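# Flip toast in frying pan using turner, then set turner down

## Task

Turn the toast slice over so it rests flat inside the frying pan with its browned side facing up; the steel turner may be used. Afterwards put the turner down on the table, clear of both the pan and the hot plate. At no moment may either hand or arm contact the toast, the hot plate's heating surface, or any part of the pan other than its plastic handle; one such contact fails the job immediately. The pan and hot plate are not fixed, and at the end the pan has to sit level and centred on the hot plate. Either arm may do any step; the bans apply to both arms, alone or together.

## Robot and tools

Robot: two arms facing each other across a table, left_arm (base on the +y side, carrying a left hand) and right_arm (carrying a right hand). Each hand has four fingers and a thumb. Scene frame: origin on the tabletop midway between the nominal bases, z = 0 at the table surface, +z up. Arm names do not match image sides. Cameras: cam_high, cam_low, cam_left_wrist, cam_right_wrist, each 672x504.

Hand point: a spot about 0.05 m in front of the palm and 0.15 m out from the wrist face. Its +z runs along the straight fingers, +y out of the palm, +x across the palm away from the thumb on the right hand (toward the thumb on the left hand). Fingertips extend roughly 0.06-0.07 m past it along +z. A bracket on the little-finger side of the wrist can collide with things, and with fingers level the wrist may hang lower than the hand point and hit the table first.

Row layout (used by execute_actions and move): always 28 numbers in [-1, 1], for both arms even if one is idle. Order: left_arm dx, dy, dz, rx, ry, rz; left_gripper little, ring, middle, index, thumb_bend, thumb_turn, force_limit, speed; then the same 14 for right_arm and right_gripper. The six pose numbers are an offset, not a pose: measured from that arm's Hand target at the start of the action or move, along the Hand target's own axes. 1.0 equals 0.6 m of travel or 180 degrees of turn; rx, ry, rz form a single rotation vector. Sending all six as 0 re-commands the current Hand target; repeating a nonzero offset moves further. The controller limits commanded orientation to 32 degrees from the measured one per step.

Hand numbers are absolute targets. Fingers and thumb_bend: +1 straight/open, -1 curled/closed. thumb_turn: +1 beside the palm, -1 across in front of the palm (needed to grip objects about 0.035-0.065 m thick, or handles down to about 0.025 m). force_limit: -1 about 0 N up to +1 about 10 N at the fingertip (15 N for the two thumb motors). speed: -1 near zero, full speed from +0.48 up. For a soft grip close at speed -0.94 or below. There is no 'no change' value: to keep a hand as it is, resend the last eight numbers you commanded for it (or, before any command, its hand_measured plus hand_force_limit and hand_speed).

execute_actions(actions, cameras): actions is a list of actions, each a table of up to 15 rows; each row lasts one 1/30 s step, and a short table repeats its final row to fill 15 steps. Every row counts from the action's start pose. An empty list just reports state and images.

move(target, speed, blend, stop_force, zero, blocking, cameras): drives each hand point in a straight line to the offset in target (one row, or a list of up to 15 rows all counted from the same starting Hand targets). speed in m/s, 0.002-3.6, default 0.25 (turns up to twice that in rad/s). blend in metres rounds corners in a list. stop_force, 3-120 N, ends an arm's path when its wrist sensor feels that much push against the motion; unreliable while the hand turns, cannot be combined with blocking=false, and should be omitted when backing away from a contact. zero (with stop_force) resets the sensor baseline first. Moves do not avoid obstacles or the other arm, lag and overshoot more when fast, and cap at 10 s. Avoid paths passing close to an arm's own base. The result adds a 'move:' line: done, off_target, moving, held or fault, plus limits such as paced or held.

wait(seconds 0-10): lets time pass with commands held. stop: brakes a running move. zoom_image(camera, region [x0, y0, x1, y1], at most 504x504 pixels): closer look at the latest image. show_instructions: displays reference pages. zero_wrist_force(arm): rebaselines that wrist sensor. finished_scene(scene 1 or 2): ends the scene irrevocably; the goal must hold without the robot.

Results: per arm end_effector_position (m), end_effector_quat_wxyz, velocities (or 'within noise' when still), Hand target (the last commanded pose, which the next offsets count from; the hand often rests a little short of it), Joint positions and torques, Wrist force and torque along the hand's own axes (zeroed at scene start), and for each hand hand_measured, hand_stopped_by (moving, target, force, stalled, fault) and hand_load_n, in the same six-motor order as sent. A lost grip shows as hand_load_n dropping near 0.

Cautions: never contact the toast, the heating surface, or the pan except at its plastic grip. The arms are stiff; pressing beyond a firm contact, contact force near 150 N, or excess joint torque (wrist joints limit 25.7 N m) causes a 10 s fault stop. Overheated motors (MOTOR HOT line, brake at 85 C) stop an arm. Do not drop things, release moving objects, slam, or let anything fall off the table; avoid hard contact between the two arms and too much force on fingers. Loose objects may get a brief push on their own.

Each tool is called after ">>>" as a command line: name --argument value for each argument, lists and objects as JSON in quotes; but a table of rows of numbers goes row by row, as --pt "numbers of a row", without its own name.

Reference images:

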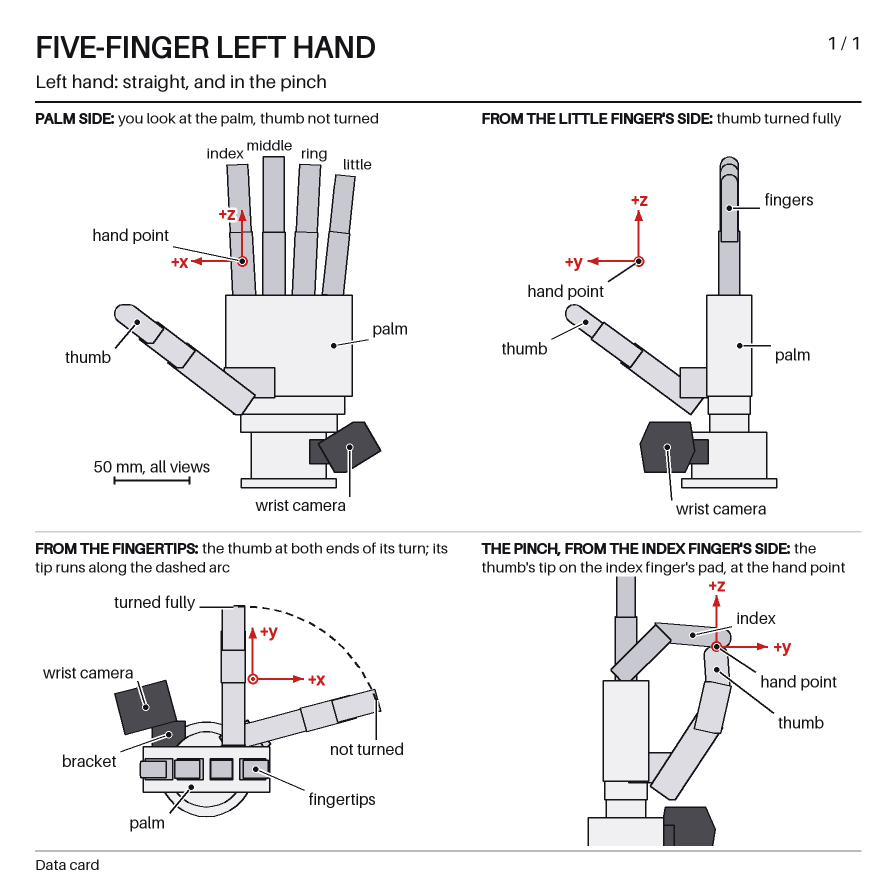

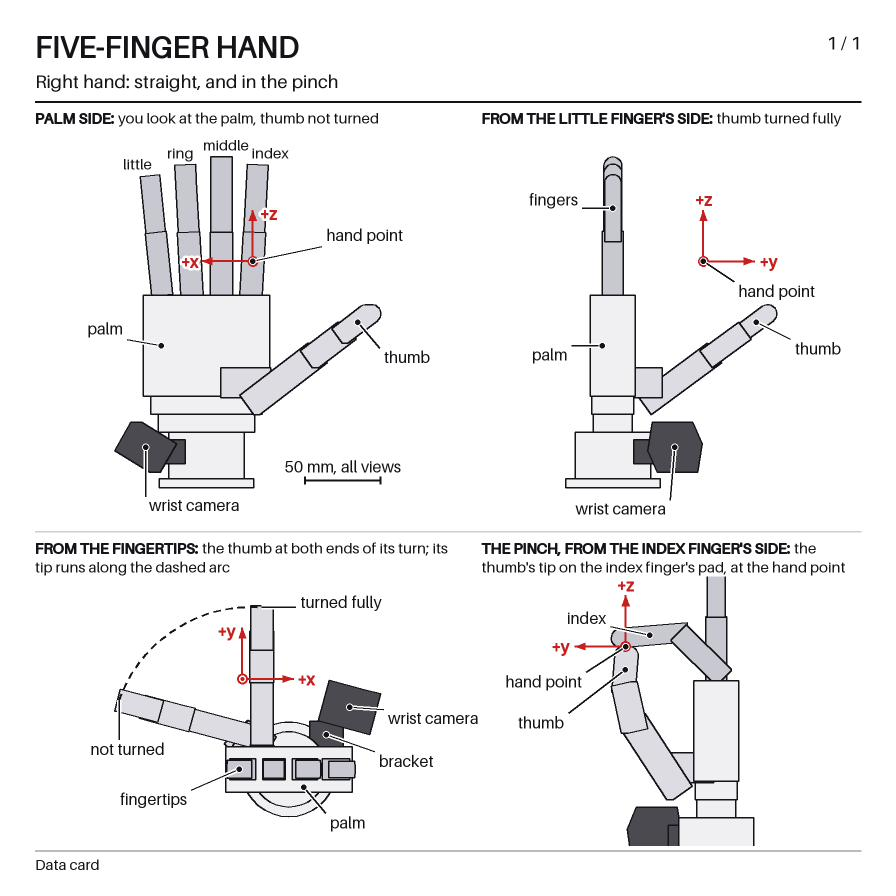

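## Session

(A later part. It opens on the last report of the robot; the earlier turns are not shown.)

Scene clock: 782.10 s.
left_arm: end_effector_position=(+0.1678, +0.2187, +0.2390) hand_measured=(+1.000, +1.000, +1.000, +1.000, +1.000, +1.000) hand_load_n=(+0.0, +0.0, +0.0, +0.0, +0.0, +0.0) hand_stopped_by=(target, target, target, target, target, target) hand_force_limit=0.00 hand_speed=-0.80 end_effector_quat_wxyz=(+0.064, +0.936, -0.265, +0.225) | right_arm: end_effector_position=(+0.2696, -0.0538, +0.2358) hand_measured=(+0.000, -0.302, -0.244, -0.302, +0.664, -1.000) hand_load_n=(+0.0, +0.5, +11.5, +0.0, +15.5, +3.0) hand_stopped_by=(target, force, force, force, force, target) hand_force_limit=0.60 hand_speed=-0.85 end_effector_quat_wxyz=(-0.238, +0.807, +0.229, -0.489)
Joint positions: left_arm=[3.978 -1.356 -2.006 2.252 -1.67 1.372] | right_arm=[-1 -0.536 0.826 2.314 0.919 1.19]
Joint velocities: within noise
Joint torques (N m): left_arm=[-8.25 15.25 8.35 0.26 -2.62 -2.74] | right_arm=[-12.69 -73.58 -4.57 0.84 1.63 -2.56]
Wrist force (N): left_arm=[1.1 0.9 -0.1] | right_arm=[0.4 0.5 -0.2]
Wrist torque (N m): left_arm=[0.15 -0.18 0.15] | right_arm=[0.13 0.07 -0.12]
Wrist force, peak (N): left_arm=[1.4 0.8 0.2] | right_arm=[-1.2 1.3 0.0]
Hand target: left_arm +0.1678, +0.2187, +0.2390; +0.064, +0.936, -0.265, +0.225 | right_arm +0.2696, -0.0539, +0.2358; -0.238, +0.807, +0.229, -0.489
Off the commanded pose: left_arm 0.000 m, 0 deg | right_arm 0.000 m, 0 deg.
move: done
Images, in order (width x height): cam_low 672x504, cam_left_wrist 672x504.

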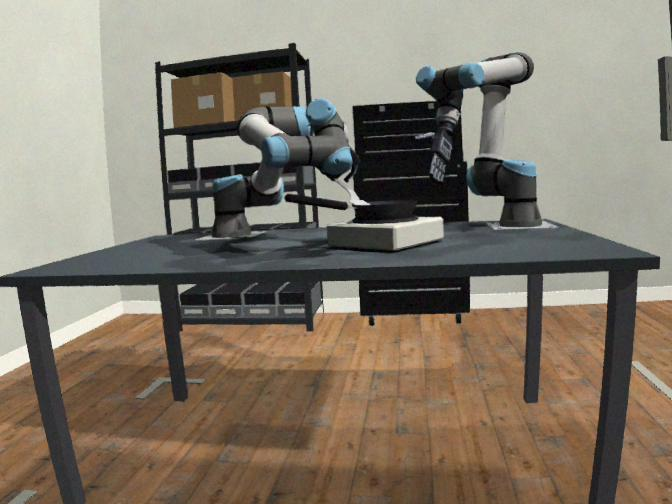

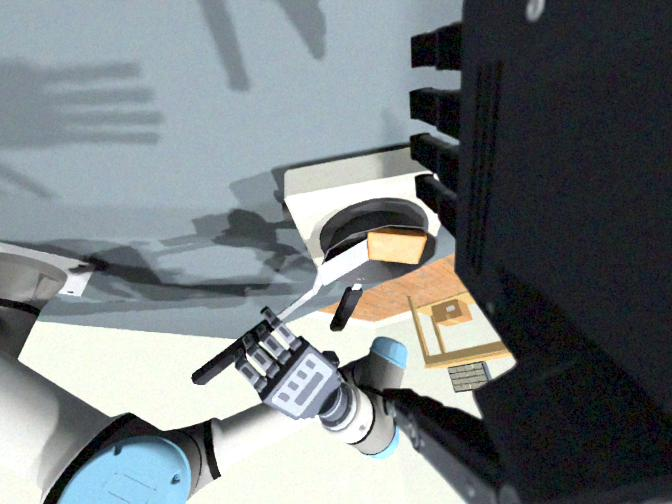

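>>> move --target '[0,0,0,0,0,0,1,1,1,1,1,1,0,-0.8,0.0433,-0.0223,-0.0148,0,0,0,0,-0.7,-0.7,-0.7,0.2,-1,0.6,-0.85]' --speed 0.04 --cameras '["cam_left_wrist","cam_low"]'

>>> zoom_image --camera "cam_left_wrist" --region '[290, 190, 450, 300]'

>>> zoom_image --camera "cam_low" --region '[320, 160, 420, 230]'

Scene clock: 805.67 s.
left_arm: end_effector_position=(+0.1678, +0.2187, +0.2390) hand_measured=(+1.000, +1.000, +1.000, +1.000, +1.000, +1.000) hand_load_n=(+0.0, +0.0, +0.0, +0.0, +0.0, +0.0) hand_stopped_by=(target, target, target, target, target, target) hand_force_limit=0.00 hand_speed=-0.80 end_effector_quat_wxyz=(+0.064, +0.936, -0.265, +0.225) | right_arm: end_effector_position=(+0.2866, -0.0292, +0.2299) hand_measured=(+0.000, -0.302, -0.244, -0.302, +0.664, -1.000) hand_load_n=(+0.0, +0.5, +11.5, +0.0, +16.0, +3.0) hand_stopped_by=(target, force, force, force, force, target) hand_force_limit=0.60 hand_speed=-0.85 end_effector_quat_wxyz=(-0.238, +0.807, +0.229, -0.489)
Joint positions: left_arm=[3.978 -1.356 -2.006 2.252 -1.67 1.372] | right_arm=[-0.983 -0.427 0.623 2.4 0.905 1.201]
Joint velocities: within noise
Joint torques (N m): left_arm=[-7.56 15.76 9.93 -0.18 -2.48 -2.35] | right_arm=[9.75 -47.06 -29.94 3.88 -1.08 2.39]
Wrist force (N): left_arm=[1.0 0.6 -0.2] | right_arm=[-1.0 1.2 -0.1]
Wrist torque (N m): left_arm=[0.12 -0.18 0.15] | right_arm=[0.17 0.07 -0.11]
Wrist force, peak (N): left_arm=[1.5 0.6 -0.1] | right_arm=[-1.1 1.4 0.2]
Hand target: left_arm +0.1678, +0.2187, +0.2390; +0.064, +0.936, -0.265, +0.225 | right_arm +0.2866, -0.0292, +0.2299; -0.238, +0.807, +0.229, -0.489
Off the commanded pose: left_arm 0.000 m, 0 deg | right_arm 0.000 m, 0 deg.
move: done
Images, in order (width x height): cam_low 672x504, cam_left_wrist 672x504.

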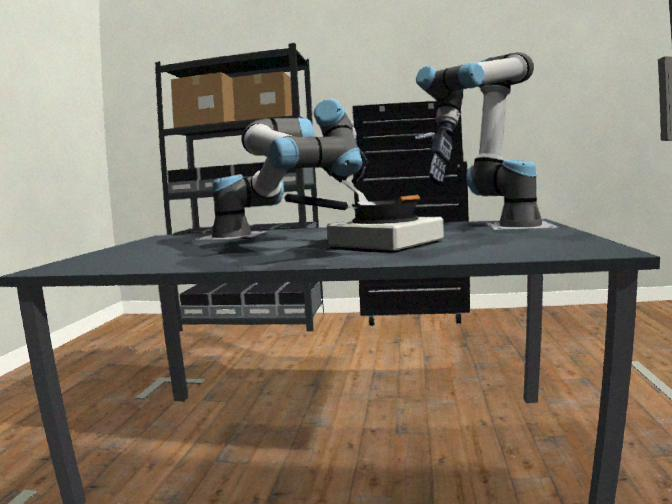

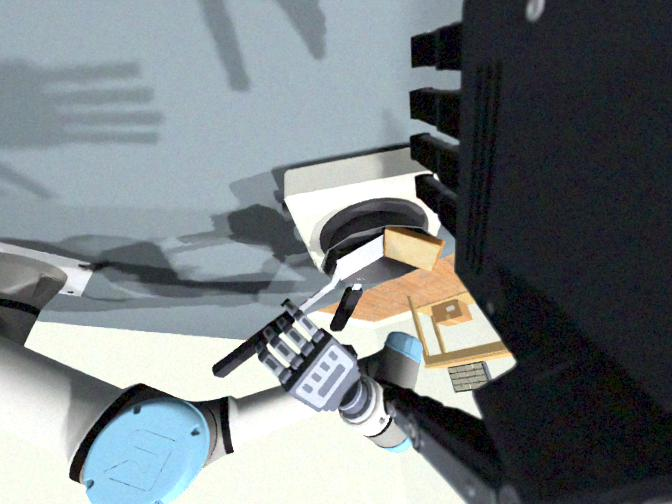

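Scaled by 3.150.

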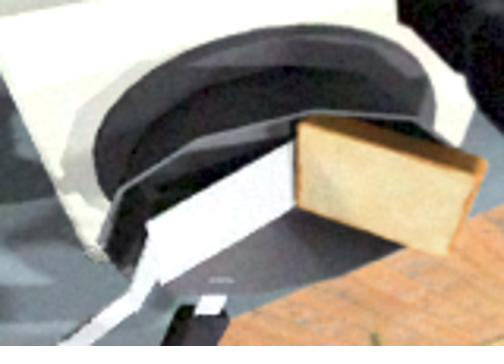

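Scaled by 5.040.

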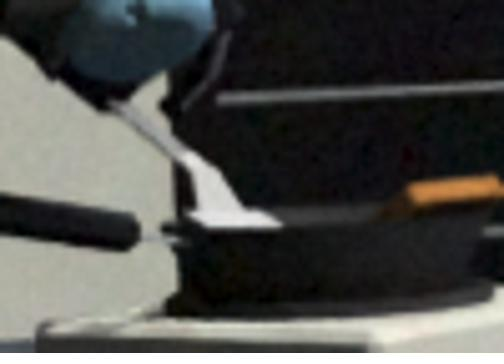

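>>> zoom_image --camera "cam_left_wrist" --region '[360, 215, 450, 280]'

>>> zoom_image --camera "cam_low" --region '[350, 185, 430, 230]'

Scaled by 5.600.

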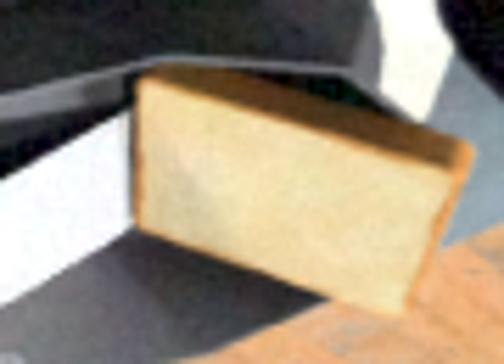

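Scaled by 6.300.

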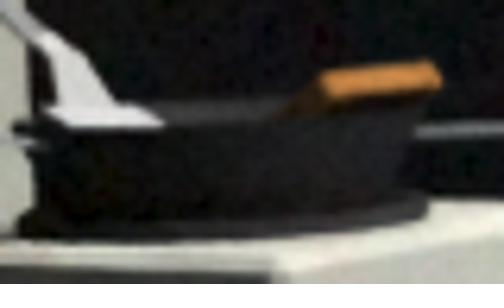

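>>> move --target '[0,0,0,0,0,0,1,1,1,1,1,1,0,-0.8,-0.1015,-0.0727,-0.049,0,-0.0528,0.0783,0,-0.7,-0.7,-0.7,0.2,-1,0.6,-0.85]' --speed 0.1 --cameras '["cam_left_wrist","cam_low"]'

>>> zoom_image --camera "cam_left_wrist" --region '[290, 190, 450, 300]'

>>> zoom_image --camera "cam_low" --region '[320, 140, 420, 230]'

Scene clock: 886.27 s.
left_arm: end_effector_position=(+0.1678, +0.2187, +0.2390) hand_measured=(+1.000, +1.000, +1.000, +1.000, +1.000, +1.000) hand_load_n=(+0.0, +0.0, +0.0, +0.0, +0.0, +0.0) hand_stopped_by=(target, target, target, target, target, target) hand_force_limit=0.00 hand_speed=-0.80 end_effector_quat_wxyz=(+0.064, +0.936, -0.265, +0.225) | right_arm: end_effector_position=(+0.2817, -0.0364, +0.3098) hand_measured=(+0.000, -0.302, -0.244, -0.302, +0.664, -1.000) hand_load_n=(+0.0, +0.5, +14.0, +0.0, +15.0, +1.0) hand_stopped_by=(target, force, force, force, force, target) hand_force_limit=0.60 hand_speed=-0.85 end_effector_quat_wxyz=(-0.157, +0.786, +0.147, -0.580)
Joint positions: left_arm=[3.978 -1.356 -2.006 2.252 -1.67 1.372] | right_arm=[-0.973 -0.437 0.585 2.642 0.945 1.334]
Joint velocities: within noise
Joint torques (N m): left_arm=[-6.92 14.68 9.97 0.05 -2.54 -2.47] | right_arm=[10.02 -75.53 -5.2 4.21 1.89 2.36]
Wrist force (N): left_arm=[1.2 0.5 0.1] | right_arm=[0.6 0.8 -0.1]
Wrist torque (N m): left_arm=[0.09 -0.20 0.16] | right_arm=[0.13 0.02 -0.16]
Wrist force, peak (N): left_arm=[1.4 0.9 -0.2] | right_arm=[-1.3 1.5 0.0]
Hand target: left_arm +0.1678, +0.2187, +0.2390; +0.064, +0.936, -0.265, +0.225 | right_arm +0.2817, -0.0364, +0.3099; -0.156, +0.786, +0.147, -0.580
Off the commanded pose: left_arm 0.000 m, 0 deg | right_arm 0.000 m, 0 deg.
move: done
Images, in order (width x height): cam_low 672x504, cam_left_wrist 672x504.

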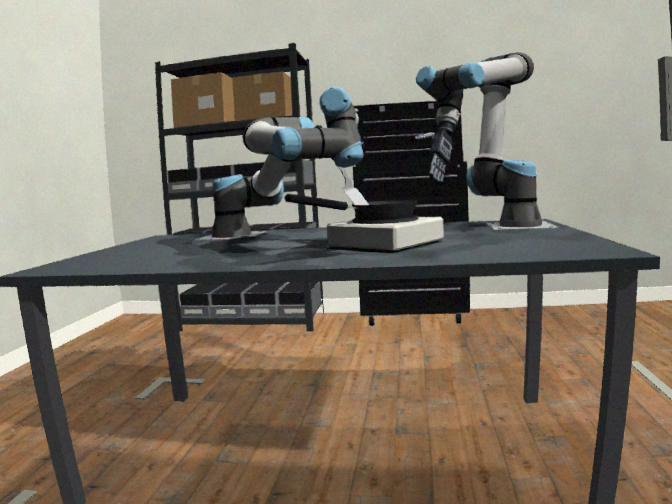

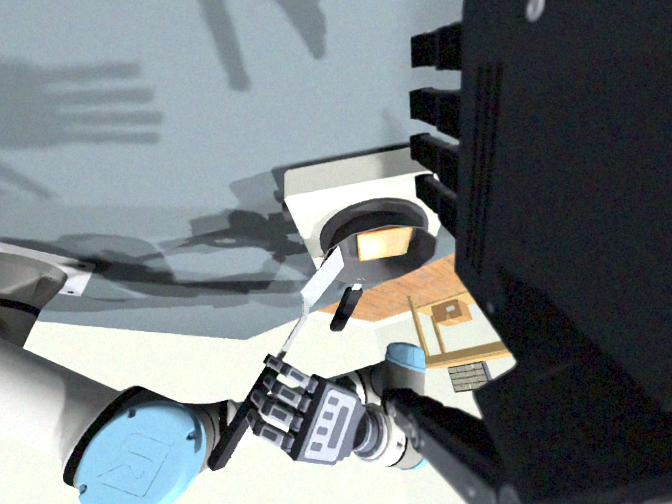

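Scaled by 3.150.

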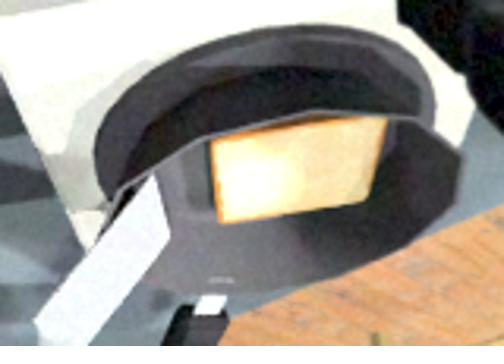

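Scaled by 5.040.

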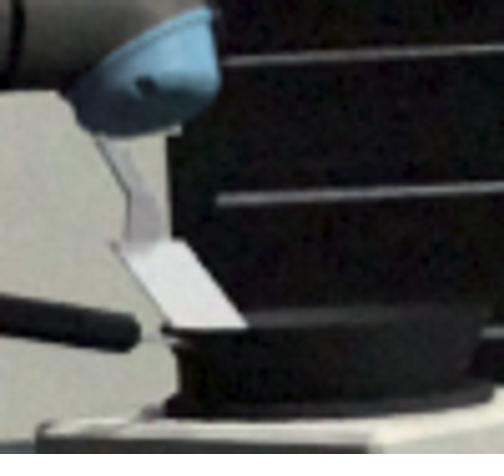

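>>> zero_wrist_force --arm "right_arm"

>>> move --target '[0,0,0,0,0,0,1,1,1,1,1,1,0,-0.8,0.0145,0.007,0.0048,0,0,0,0,-0.7,-0.7,-0.7,0.2,-1,0.6,-0.85]' --speed 0.03 --cameras '[]'

Wrist force sensor zeroed.

Scene clock: 891.60 s.
left_arm: end_effector_position=(+0.1678, +0.2187, +0.2390) hand_measured=(+1.000, +1.000, +1.000, +1.000, +1.000, +1.000) hand_load_n=(+0.0, +0.0, +0.0, +0.0, +0.0, +0.0) hand_stopped_by=(target, target, target, target, target, target) hand_force_limit=0.00 hand_speed=-0.80 end_effector_quat_wxyz=(+0.064, +0.936, -0.265, +0.225) | right_arm: end_effector_position=(+0.2816, -0.0364, +0.2999) hand_measured=(+0.000, -0.302, -0.244, -0.302, +0.664, -1.000) hand_load_n=(+0.0, -1.0, +15.0, +0.0, +15.0, +1.5) hand_stopped_by=(target, force, force, force, force, target) hand_force_limit=0.60 hand_speed=-0.85 end_effector_quat_wxyz=(-0.156, +0.786, +0.147, -0.580)
Joint positions: left_arm=[3.978 -1.356 -2.006 2.252 -1.67 1.372] | right_arm=[-0.973 -0.43 0.598 2.623 0.945 1.334]
Joint velocities: within noise
Joint torques (N m): left_arm=[-6.41 14.69 9.93 -0.1 -2.49 -2.48] | right_arm=[9.39 -48.59 -5.37 0.37 0.38 2.59]
Wrist force (N, zeroed by zero_wrist_force on right_arm): left_arm=[0.9 0.6 0.0] | right_arm=[-0.8 -0.5 -0.2]
Wrist torque (N m, zeroed by zero_wrist_force on right_arm): left_arm=[0.10 -0.16 0.14] | right_arm=[0.01 0.04 -0.10]
Wrist force, peak (N, zeroed by zero_wrist_force on right_arm): left_arm=[1.4 0.7 0.2] | right_arm=[-1.0 -0.5 0.1]
Hand target: left_arm +0.1678, +0.2187, +0.2390; +0.064, +0.936, -0.265, +0.225 | right_arm +0.2816, -0.0364, +0.2998; -0.156, +0.786, +0.147, -0.580
Off the commanded pose: left_arm 0.000 m, 0 deg | right_arm 0.000 m, 0 deg.
move: done
No camera images: "cameras" was empty.

>>> wait --seconds 0.1 --cameras '["cam_low","cam_left_wrist"]'

>>> zoom_image --camera "cam_left_wrist" --region '[300, 200, 400, 300]'

>>> zoom_image --camera "cam_low" --region '[320, 140, 420, 230]'

Scene clock: 895.93 s.
left_arm: end_effector_position=(+0.1678, +0.2187, +0.2390) hand_measured=(+1.000, +1.000, +1.000, +1.000, +1.000, +1.000) hand_load_n=(+0.0, +0.0, +0.0, +0.0, +0.0, +0.0) hand_stopped_by=(target, target, target, target, target, target) hand_force_limit=0.00 hand_speed=-0.80 end_effector_quat_wxyz=(+0.064, +0.936, -0.265, +0.225) | right_arm: end_effector_position=(+0.2816, -0.0364, +0.2998) hand_measured=(+0.000, -0.302, -0.244, -0.302, +0.664, -1.000) hand_load_n=(+0.0, -1.0, +15.0, +0.0, +15.5, +1.5) hand_stopped_by=(target, force, force, force, force, target) hand_force_limit=0.60 hand_speed=-0.85 end_effector_quat_wxyz=(-0.156, +0.786, +0.147, -0.580)
Joint positions: left_arm=[3.978 -1.356 -2.006 2.252 -1.67 1.372] | right_arm=[-0.973 -0.43 0.598 2.623 0.945 1.334]
Joint velocities: within noise
Joint torques (N m): left_arm=[-5.93 13.98 7.67 -0.24 -2.62 -2.54] | right_arm=[-0.05 -49.11 -7.32 1 -1.28 2.45]
Wrist force (N, zeroed by zero_wrist_force on right_arm): left_arm=[0.9 0.6 -0.1] | right_arm=[-0.9 -0.6 0.0]
Wrist torque (N m, zeroed by zero_wrist_force on right_arm): left_arm=[0.11 -0.17 0.15] | right_arm=[-0.02 0.04 -0.10]
Wrist force, peak (N, zeroed by zero_wrist_force on right_arm): left_arm=[1.2 0.8 0.3] | right_arm=[-1.2 -0.7 0.1]
Hand target: left_arm +0.1678, +0.2187, +0.2390; +0.064, +0.936, -0.265, +0.225 | right_arm +0.2816, -0.0364, +0.2998; -0.156, +0.786, +0.147, -0.580
Off the commanded pose: left_arm 0.000 m, 0 deg | right_arm 0.000 m, 0 deg.
wait: 0.10 s; at rest from the start
Images, in order (width x height): cam_low 672x504, cam_left_wrist 672x504.

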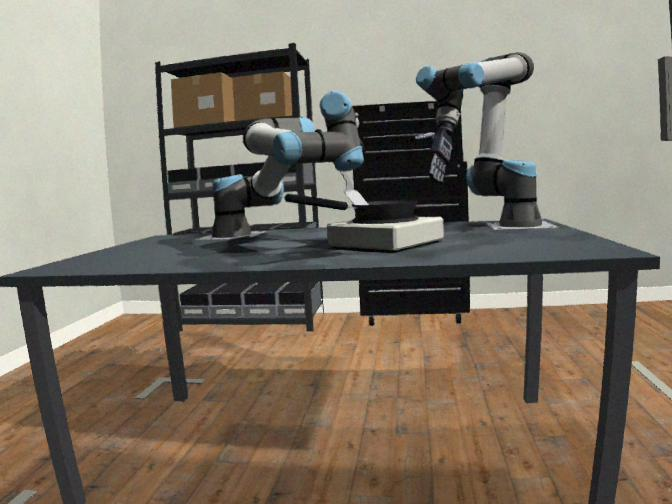

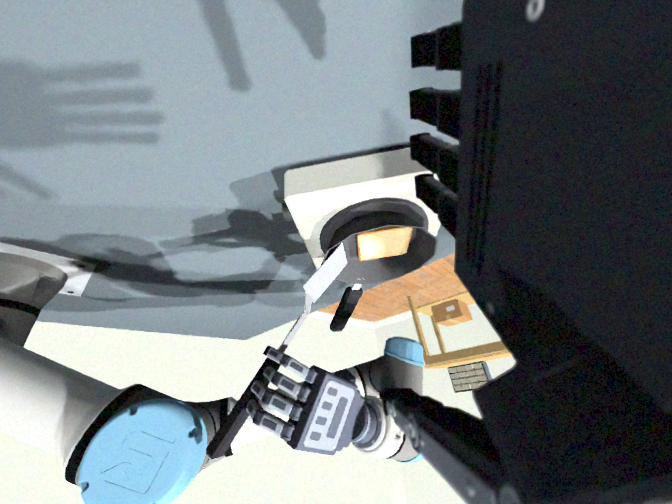

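Scaled by 5.040.

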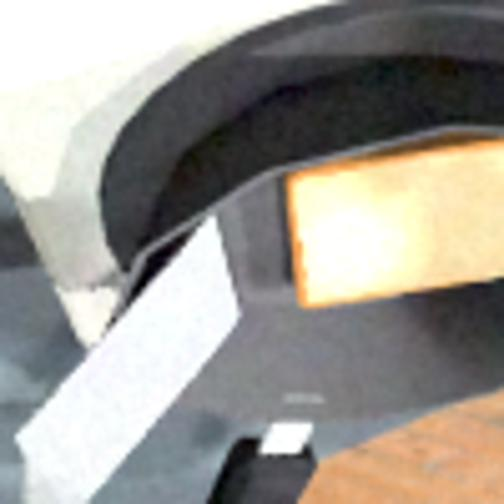

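Scaled by 5.040.

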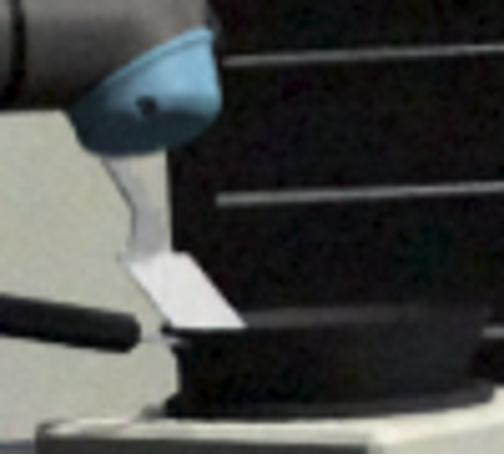

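>>> move --target '[0,0,0,0,0,0,1,1,1,1,1,1,0,-0.8,0.0172,-0.0108,-0.0073,0,0,0,0,-0.7,-0.7,-0.7,0.2,-1,0.6,-0.85]' --speed 0.03 --cameras '["cam_low","cam_left_wrist"]'

>>> zoom_image --camera "cam_left_wrist" --region '[300, 200, 400, 300]'

>>> zoom_image --camera "cam_low" --region '[320, 140, 420, 230]'

Scene clock: 903.53 s.
left_arm: end_effector_position=(+0.1678, +0.2187, +0.2390) hand_measured=(+1.000, +1.000, +1.000, +1.000, +1.000, +1.000) hand_load_n=(+0.0, +0.0, +0.0, +0.0, +0.0, +0.0) hand_stopped_by=(target, target, target, target, target, target) hand_force_limit=0.00 hand_speed=-0.80 end_effector_quat_wxyz=(+0.064, +0.936, -0.265, +0.225) | right_arm: end_effector_position=(+0.2884, -0.0266, +0.2948) hand_measured=(+0.000, -0.302, -0.244, -0.302, +0.664, -1.000) hand_load_n=(-0.5, +0.0, +12.5, +0.0, +16.0, +2.0) hand_stopped_by=(target, force, force, force, force, target) hand_force_limit=0.60 hand_speed=-0.85 end_effector_quat_wxyz=(-0.156, +0.786, +0.147, -0.580)
Joint positions: left_arm=[3.978 -1.356 -2.006 2.252 -1.67 1.372] | right_arm=[-0.967 -0.373 0.496 2.666 0.94 1.336]
Joint velocities: within noise
Joint torques (N m): left_arm=[-7.35 13.91 8.06 0 -2.38 -2.69] | right_arm=[9.91 -48.6 -33.84 3.67 -1.16 2.29]
Wrist force (N, zeroed by zero_wrist_force on right_arm): left_arm=[0.9 0.4 0.1] | right_arm=[-2.2 0.4 0.0]
Wrist torque (N m, zeroed by zero_wrist_force on right_arm): left_arm=[0.06 -0.15 0.15] | right_arm=[0.05 0.02 0.02]
Wrist force, peak (N, zeroed by zero_wrist_force on right_arm): left_arm=[1.3 0.8 0.1] | right_arm=[-2.3 0.2 -0.1]
Hand target: left_arm +0.1678, +0.2187, +0.2390; +0.064, +0.936, -0.265, +0.225 | right_arm +0.2884, -0.0266, +0.2948; -0.156, +0.786, +0.147, -0.580
Off the commanded pose: left_arm 0.000 m, 0 deg | right_arm 0.000 m, 0 deg.
move: done
Images, in order (width x height): cam_low 672x504, cam_left_wrist 672x504.

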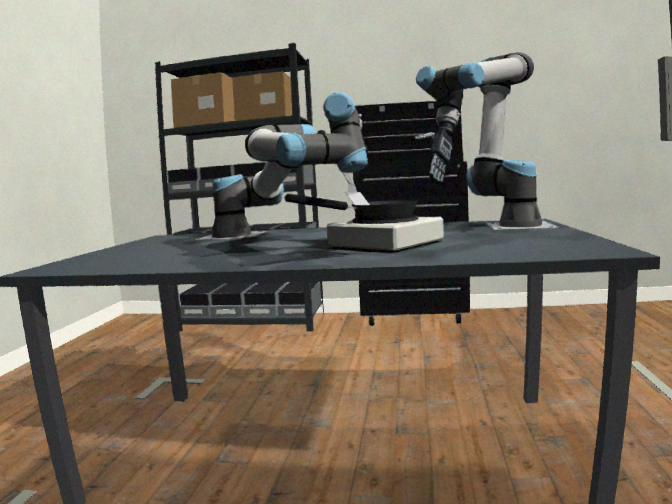

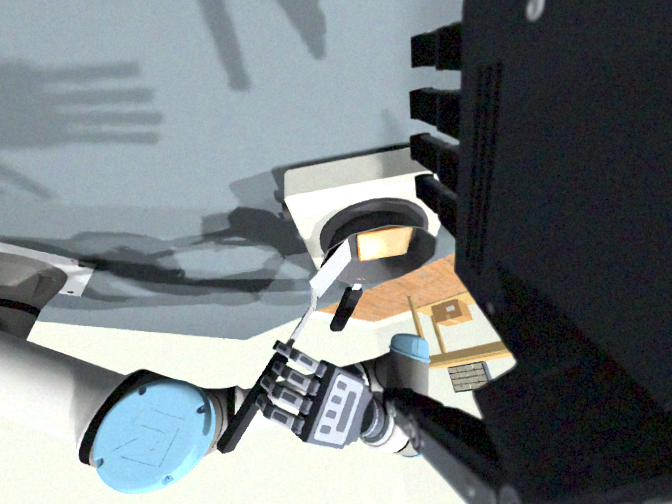

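Scaled by 5.040.

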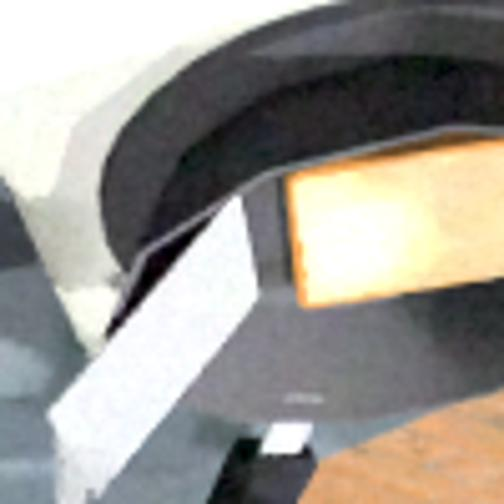

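Scaled by 5.040.

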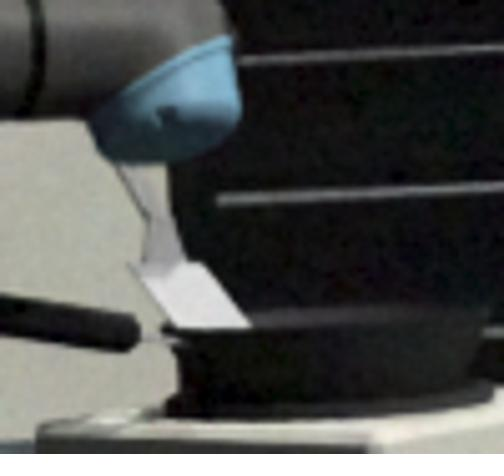

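>>> move --target '[0,0,0,0,0,0,1,1,1,1,1,1,0,-0.8,0.0083,-0.012,-0.0081,0,0,0,0,-0.7,-0.7,-0.7,0.2,-1,0.6,-0.85]' --speed 0.03 --cameras '["cam_low","cam_left_wrist"]'

>>> zoom_image --camera "cam_left_wrist" --region '[300, 200, 400, 300]'

>>> zoom_image --camera "cam_low" --region '[320, 140, 420, 230]'

Scene clock: 911.83 s.
left_arm: end_effector_position=(+0.1678, +0.2187, +0.2390) hand_measured=(+1.000, +1.000, +1.000, +1.000, +1.000, +1.000) hand_load_n=(+0.0, +0.0, +0.5, +0.0, +0.0, +0.0) hand_stopped_by=(target, target, target, target, target, target) hand_force_limit=0.00 hand_speed=-0.80 end_effector_quat_wxyz=(+0.064, +0.936, -0.265, +0.225) | right_arm: end_effector_position=(+0.2941, -0.0184, +0.2948) hand_measured=(+0.000, -0.302, -0.244, -0.302, +0.664, -1.000) hand_load_n=(+0.0, +0.0, +12.5, +0.0, +15.5, +3.0) hand_stopped_by=(target, force, force, force, force, target) hand_force_limit=0.60 hand_speed=-0.85 end_effector_quat_wxyz=(-0.157, +0.786, +0.147, -0.580)
Joint positions: left_arm=[3.978 -1.356 -2.006 2.252 -1.67 1.372] | right_arm=[-0.962 -0.318 0.384 2.722 0.935 1.338]
Joint velocities: within noise
Joint torques (N m): left_arm=[-7.93 13.69 10.86 -0.31 -2.49 -2.46] | right_arm=[9.95 -49.91 -33.8 3.32 1.46 2.38]
Wrist force (N, zeroed by zero_wrist_force on right_arm): left_arm=[0.9 0.8 0.1] | right_arm=[-2.0 0.2 0.1]
Wrist torque (N m, zeroed by zero_wrist_force on right_arm): left_arm=[0.14 -0.16 0.14] | right_arm=[0.00 -0.01 0.01]
Wrist force, peak (N, zeroed by zero_wrist_force on right_arm): left_arm=[1.3 0.8 0.0] | right_arm=[-2.6 0.3 0.1]
Hand target: left_arm +0.1678, +0.2187, +0.2390; +0.064, +0.936, -0.265, +0.225 | right_arm +0.2942, -0.0184, +0.2948; -0.156, +0.786, +0.147, -0.580
Off the commanded pose: left_arm 0.000 m, 0 deg | right_arm 0.000 m, 0 deg.
move: done
Images, in order (width x height): cam_low 672x504, cam_left_wrist 672x504.

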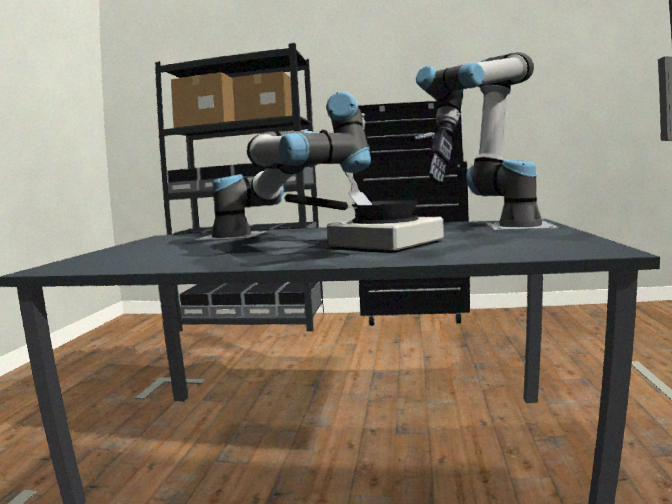

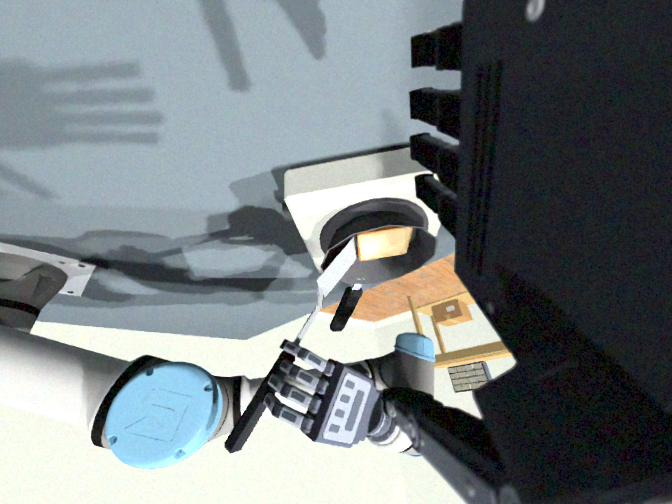

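Scaled by 5.040.

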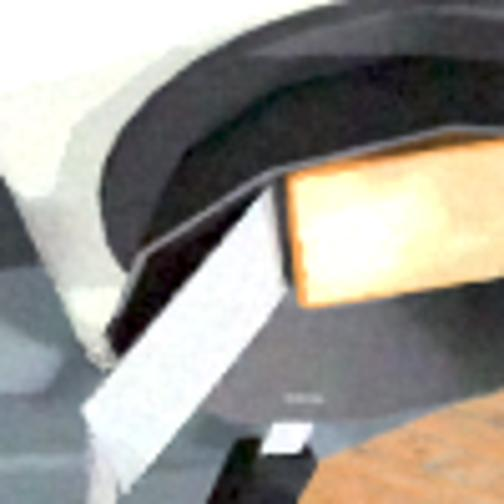

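Scaled by 5.040.

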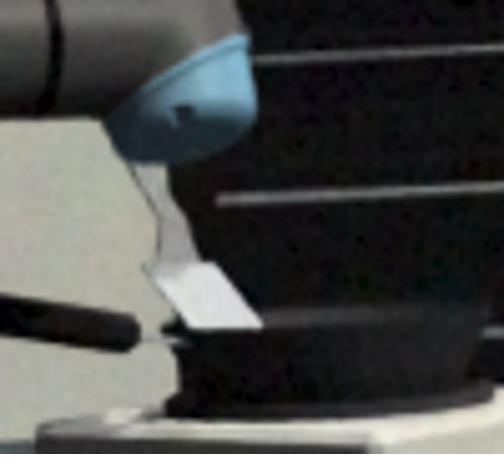

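>>> move --target '[0,0,0,0,0,0,1,1,1,1,1,1,0,-0.8,0.0127,-0.0099,-0.0067,0,0,0,0,-0.7,-0.7,-0.7,0.2,-1,0.6,-0.85]' --speed 0.03 --cameras '["cam_low","cam_left_wrist"]'

>>> zoom_image --camera "cam_left_wrist" --region '[300, 200, 400, 300]'

>>> zoom_image --camera "cam_low" --region '[320, 140, 420, 230]'

Scene clock: 916.90 s.
left_arm: end_effector_position=(+0.1678, +0.2187, +0.2390) hand_measured=(+1.000, +1.000, +1.000, +1.000, +1.000, +1.000) hand_load_n=(-0.5, +0.0, +0.0, +0.0, +0.0, +0.0) hand_stopped_by=(target, target, target, target, target, target) hand_force_limit=0.00 hand_speed=-0.80 end_effector_quat_wxyz=(+0.064, +0.936, -0.265, +0.225) | right_arm: end_effector_position=(+0.2998, -0.0102, +0.2918) hand_measured=(+0.000, -0.302, -0.244, -0.302, +0.664, -1.000) hand_load_n=(+0.0, +0.0, +12.0, +0.0, +16.0, +3.0) hand_stopped_by=(target, force, force, force, force, target) hand_force_limit=0.60 hand_speed=-0.85 end_effector_quat_wxyz=(-0.157, +0.786, +0.147, -0.580)
Joint positions: left_arm=[3.978 -1.356 -2.006 2.252 -1.67 1.372] | right_arm=[-0.957 -0.239 0.231 2.795 0.931 1.34]
Joint velocities: within noise
Joint torques (N m): left_arm=[-7.12 12.94 10.67 -0.56 -2.29 -2.33] | right_arm=[10.76 -51.07 -31.92 3.4 1.55 2.31]
Wrist force (N, zeroed by zero_wrist_force on right_arm): left_arm=[1.0 0.2 0.3] | right_arm=[-3.5 0.3 0.0]
Wrist torque (N m, zeroed by zero_wrist_force on right_arm): left_arm=[0.02 -0.17 0.16] | right_arm=[0.03 0.07 -0.04]
Wrist force, peak (N, zeroed by zero_wrist_force on right_arm): left_arm=[1.2 1.0 0.1] | right_arm=[-3.6 0.4 0.0]
Hand target: left_arm +0.1678, +0.2187, +0.2390; +0.064, +0.936, -0.265, +0.225 | right_arm +0.2999, -0.0102, +0.2918; -0.156, +0.786, +0.147, -0.580
Off the commanded pose: left_arm 0.000 m, 0 deg | right_arm 0.000 m, 0 deg.
move: done
Images, in order (width x height): cam_low 672x504, cam_left_wrist 672x504.

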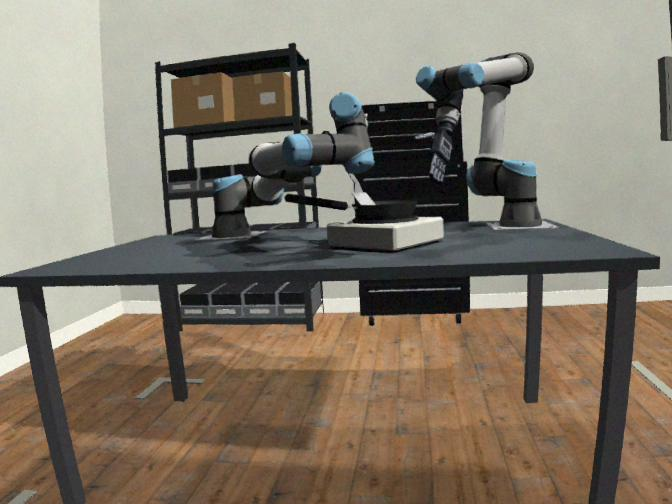

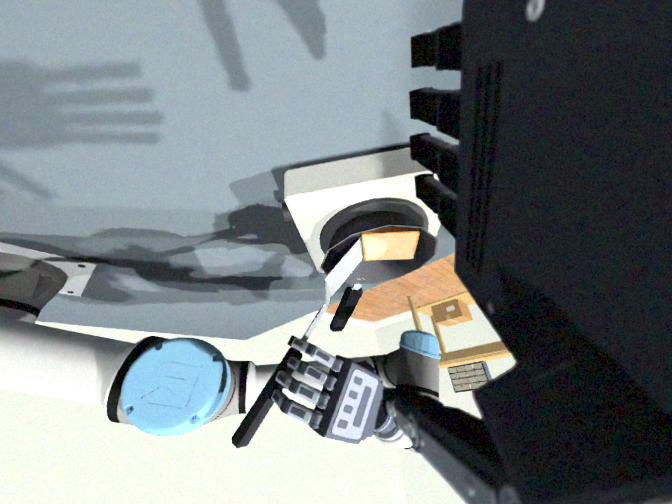

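Scaled by 5.040.

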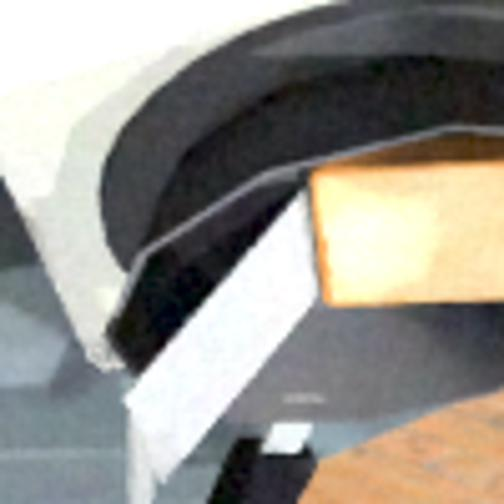

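Scaled by 5.040.

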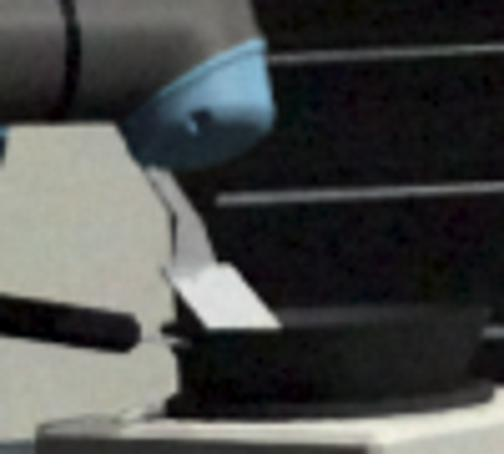

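>>> move --target '[0,0,0,0,0,0,1,1,1,1,1,1,0,-0.8,-0.0157,-0.0107,-0.0073,0,0,0,0,-0.7,-0.7,-0.7,0.2,-1,0.6,-0.85]' --speed 0.03 --cameras '["cam_low","cam_left_wrist"]'

>>> zoom_image --camera "cam_left_wrist" --region '[320, 200, 450, 300]'

>>> zoom_image --camera "cam_low" --region '[320, 140, 420, 230]'

Scene clock: 932.73 s.
left_arm: end_effector_position=(+0.1678, +0.2187, +0.2390) hand_measured=(+1.000, +1.000, +1.000, +1.000, +1.000, +1.000) hand_load_n=(+0.0, +0.0, +0.0, +0.0, +0.0, +0.0) hand_stopped_by=(target, target, target, target, target, target) hand_force_limit=0.00 hand_speed=-0.80 end_effector_quat_wxyz=(+0.064, +0.936, -0.265, +0.225) | right_arm: end_effector_position=(+0.3010, -0.0086, +0.3039) hand_measured=(+0.000, -0.302, -0.244, -0.302, +0.664, -1.000) hand_load_n=(+0.0, +0.0, +13.0, +0.0, +15.0, +3.5) hand_stopped_by=(target, force, force, force, force, target) hand_force_limit=0.60 hand_speed=-0.85 end_effector_quat_wxyz=(-0.157, +0.786, +0.147, -0.580)
Joint positions: left_arm=[3.978 -1.356 -2.006 2.252 -1.67 1.372] | right_arm=[-0.956 -0.207 0.134 2.86 0.93 1.341]
Joint velocities: within noise
Joint torques (N m): left_arm=[-6.4 12.97 9.82 -0.39 -2.22 -2.36] | right_arm=[10.28 -51.9 -31.67 3.99 1.63 2.45]
Wrist force (N, zeroed by zero_wrist_force on right_arm): left_arm=[1.0 0.5 0.1] | right_arm=[0.0 0.3 0.2]
Wrist torque (N m, zeroed by zero_wrist_force on right_arm): left_arm=[0.09 -0.17 0.15] | right_arm=[-0.03 -0.05 0.10]
Wrist force, peak (N, zeroed by zero_wrist_force on right_arm): left_arm=[1.3 0.8 -0.3] | right_arm=[-3.8 0.2 -0.1]
Hand target: left_arm +0.1678, +0.2187, +0.2390; +0.064, +0.936, -0.265, +0.225 | right_arm +0.3011, -0.0086, +0.3039; -0.156, +0.786, +0.147, -0.580
Off the commanded pose: left_arm 0.000 m, 0 deg | right_arm 0.000 m, 0 deg.
move: done
Images, in order (width x height): cam_low 672x504, cam_left_wrist 672x504.

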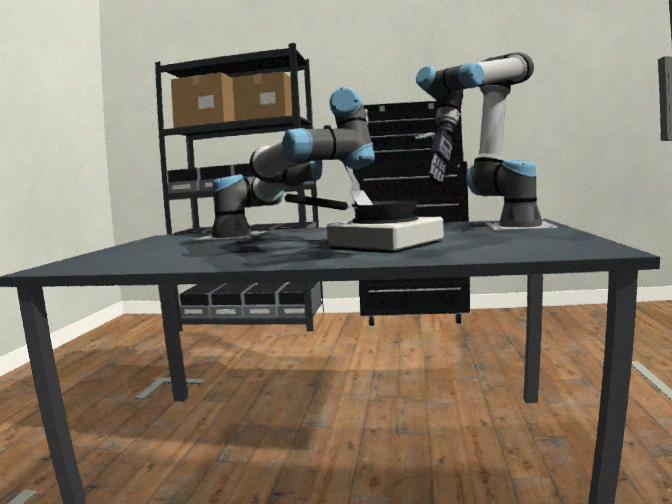

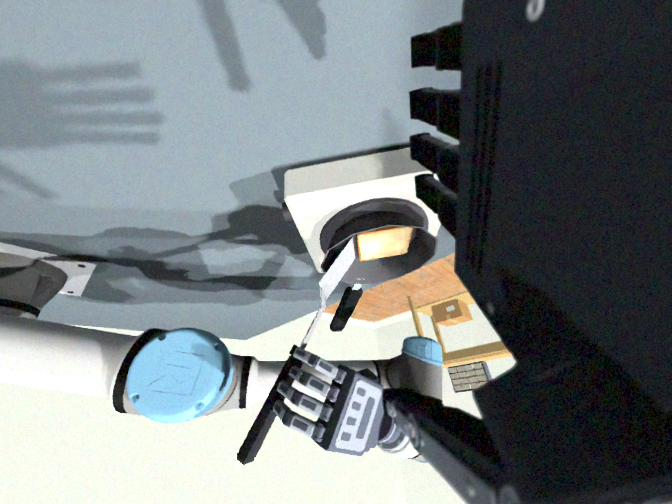

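Scaled by 3.877.

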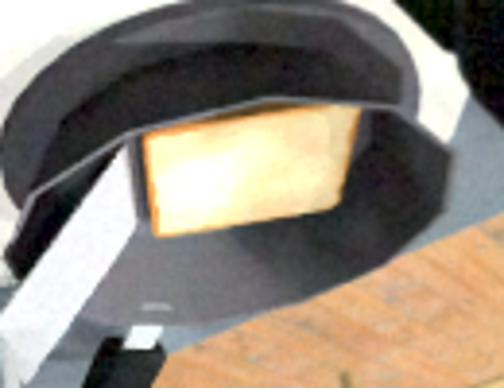

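Scaled by 5.040.

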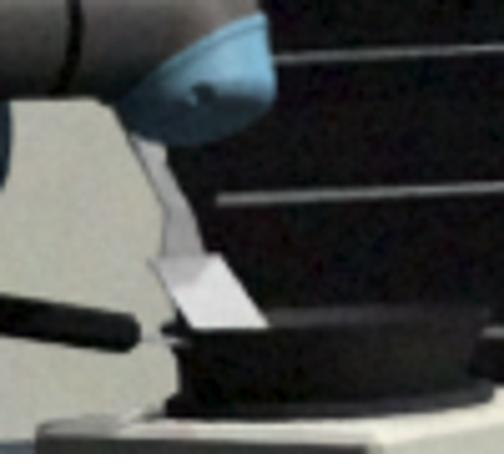

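>>> move --target '[0,0,0,0,0,0,1,1,1,1,1,1,0,-0.8,-0.004,0.0858,0.0578,0,0.0311,-0.0461,0,-0.7,-0.7,-0.7,0.2,-1,0.6,-0.85]' --speed 0.1 --cameras '["cam_low","cam_left_wrist"]'

>>> zoom_image --camera "cam_left_wrist" --region '[320, 200, 450, 300]'

>>> zoom_image --camera "cam_low" --region '[320, 140, 420, 230]'

Scene clock: 949.53 s.
left_arm: end_effector_position=(+0.1678, +0.2187, +0.2390) hand_measured=(+1.000, +1.000, +1.000, +1.000, +1.000, +1.000) hand_load_n=(+0.0, +0.0, +0.0, +0.0, +0.0, +0.0) hand_stopped_by=(target, target, target, target, target, target) hand_force_limit=0.00 hand_speed=-0.80 end_effector_quat_wxyz=(+0.064, +0.936, -0.265, +0.225) | right_arm: end_effector_position=(+0.2697, -0.0536, +0.2749) hand_measured=(+0.000, -0.302, -0.244, -0.302, +0.664, -1.000) hand_load_n=(+0.0, -0.5, +14.0, +0.0, +15.0, +1.5) hand_stopped_by=(target, force, force, force, force, target) hand_force_limit=0.60 hand_speed=-0.85 end_effector_quat_wxyz=(-0.205, +0.801, +0.195, -0.528)
Joint positions: left_arm=[3.978 -1.356 -2.006 2.252 -1.67 1.372] | right_arm=[-0.992 -0.529 0.769 2.44 0.936 1.248]
Joint velocities: within noise
Joint torques (N m): left_arm=[-7.2 13.46 9.21 -0.45 -2.35 -2.45] | right_arm=[-12.8 -73.64 -5.09 0.73 -1.82 -2.52]
Wrist force (N, zeroed by zero_wrist_force on right_arm): left_arm=[1.0 0.7 0.6] | right_arm=[0.0 -0.3 0.2]
Wrist torque (N m, zeroed by zero_wrist_force on right_arm): left_arm=[0.10 -0.15 0.15] | right_arm=[-0.02 0.03 -0.04]
Wrist force, peak (N, zeroed by zero_wrist_force on right_arm): left_arm=[1.5 0.6 0.2] | right_arm=[-0.2 0.7 0.3]
Hand target: left_arm +0.1678, +0.2187, +0.2390; +0.064, +0.936, -0.265, +0.225 | right_arm +0.2697, -0.0537, +0.2749; -0.205, +0.801, +0.195, -0.528
Off the commanded pose: left_arm 0.000 m, 0 deg | right_arm 0.000 m, 0 deg.
move: done
Images, in order (width x height): cam_low 672x504, cam_left_wrist 672x504.

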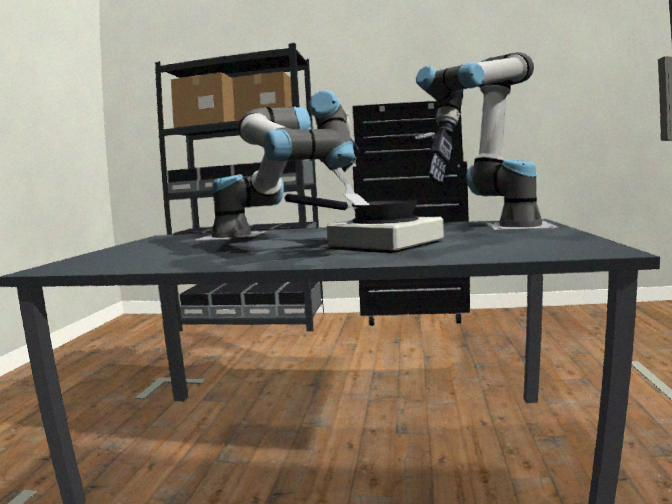

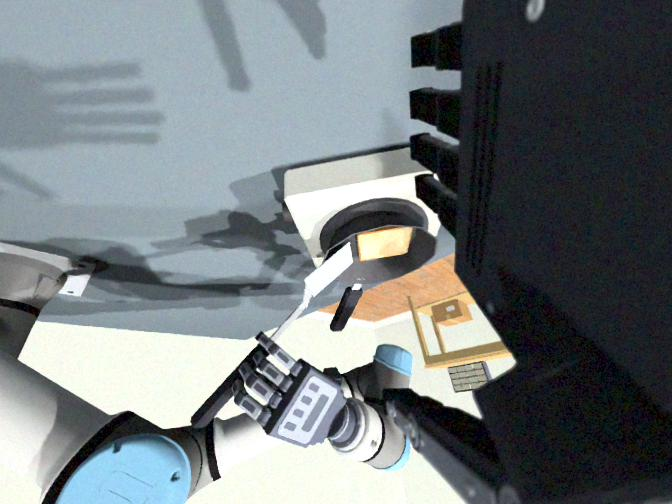

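Scaled by 3.877.

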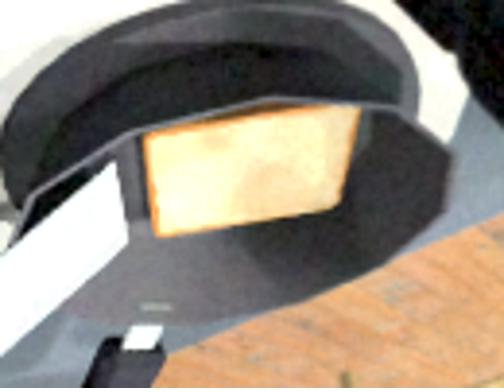

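Scaled by 5.040.

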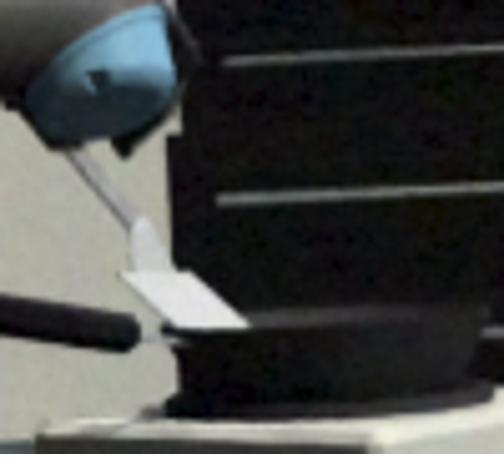

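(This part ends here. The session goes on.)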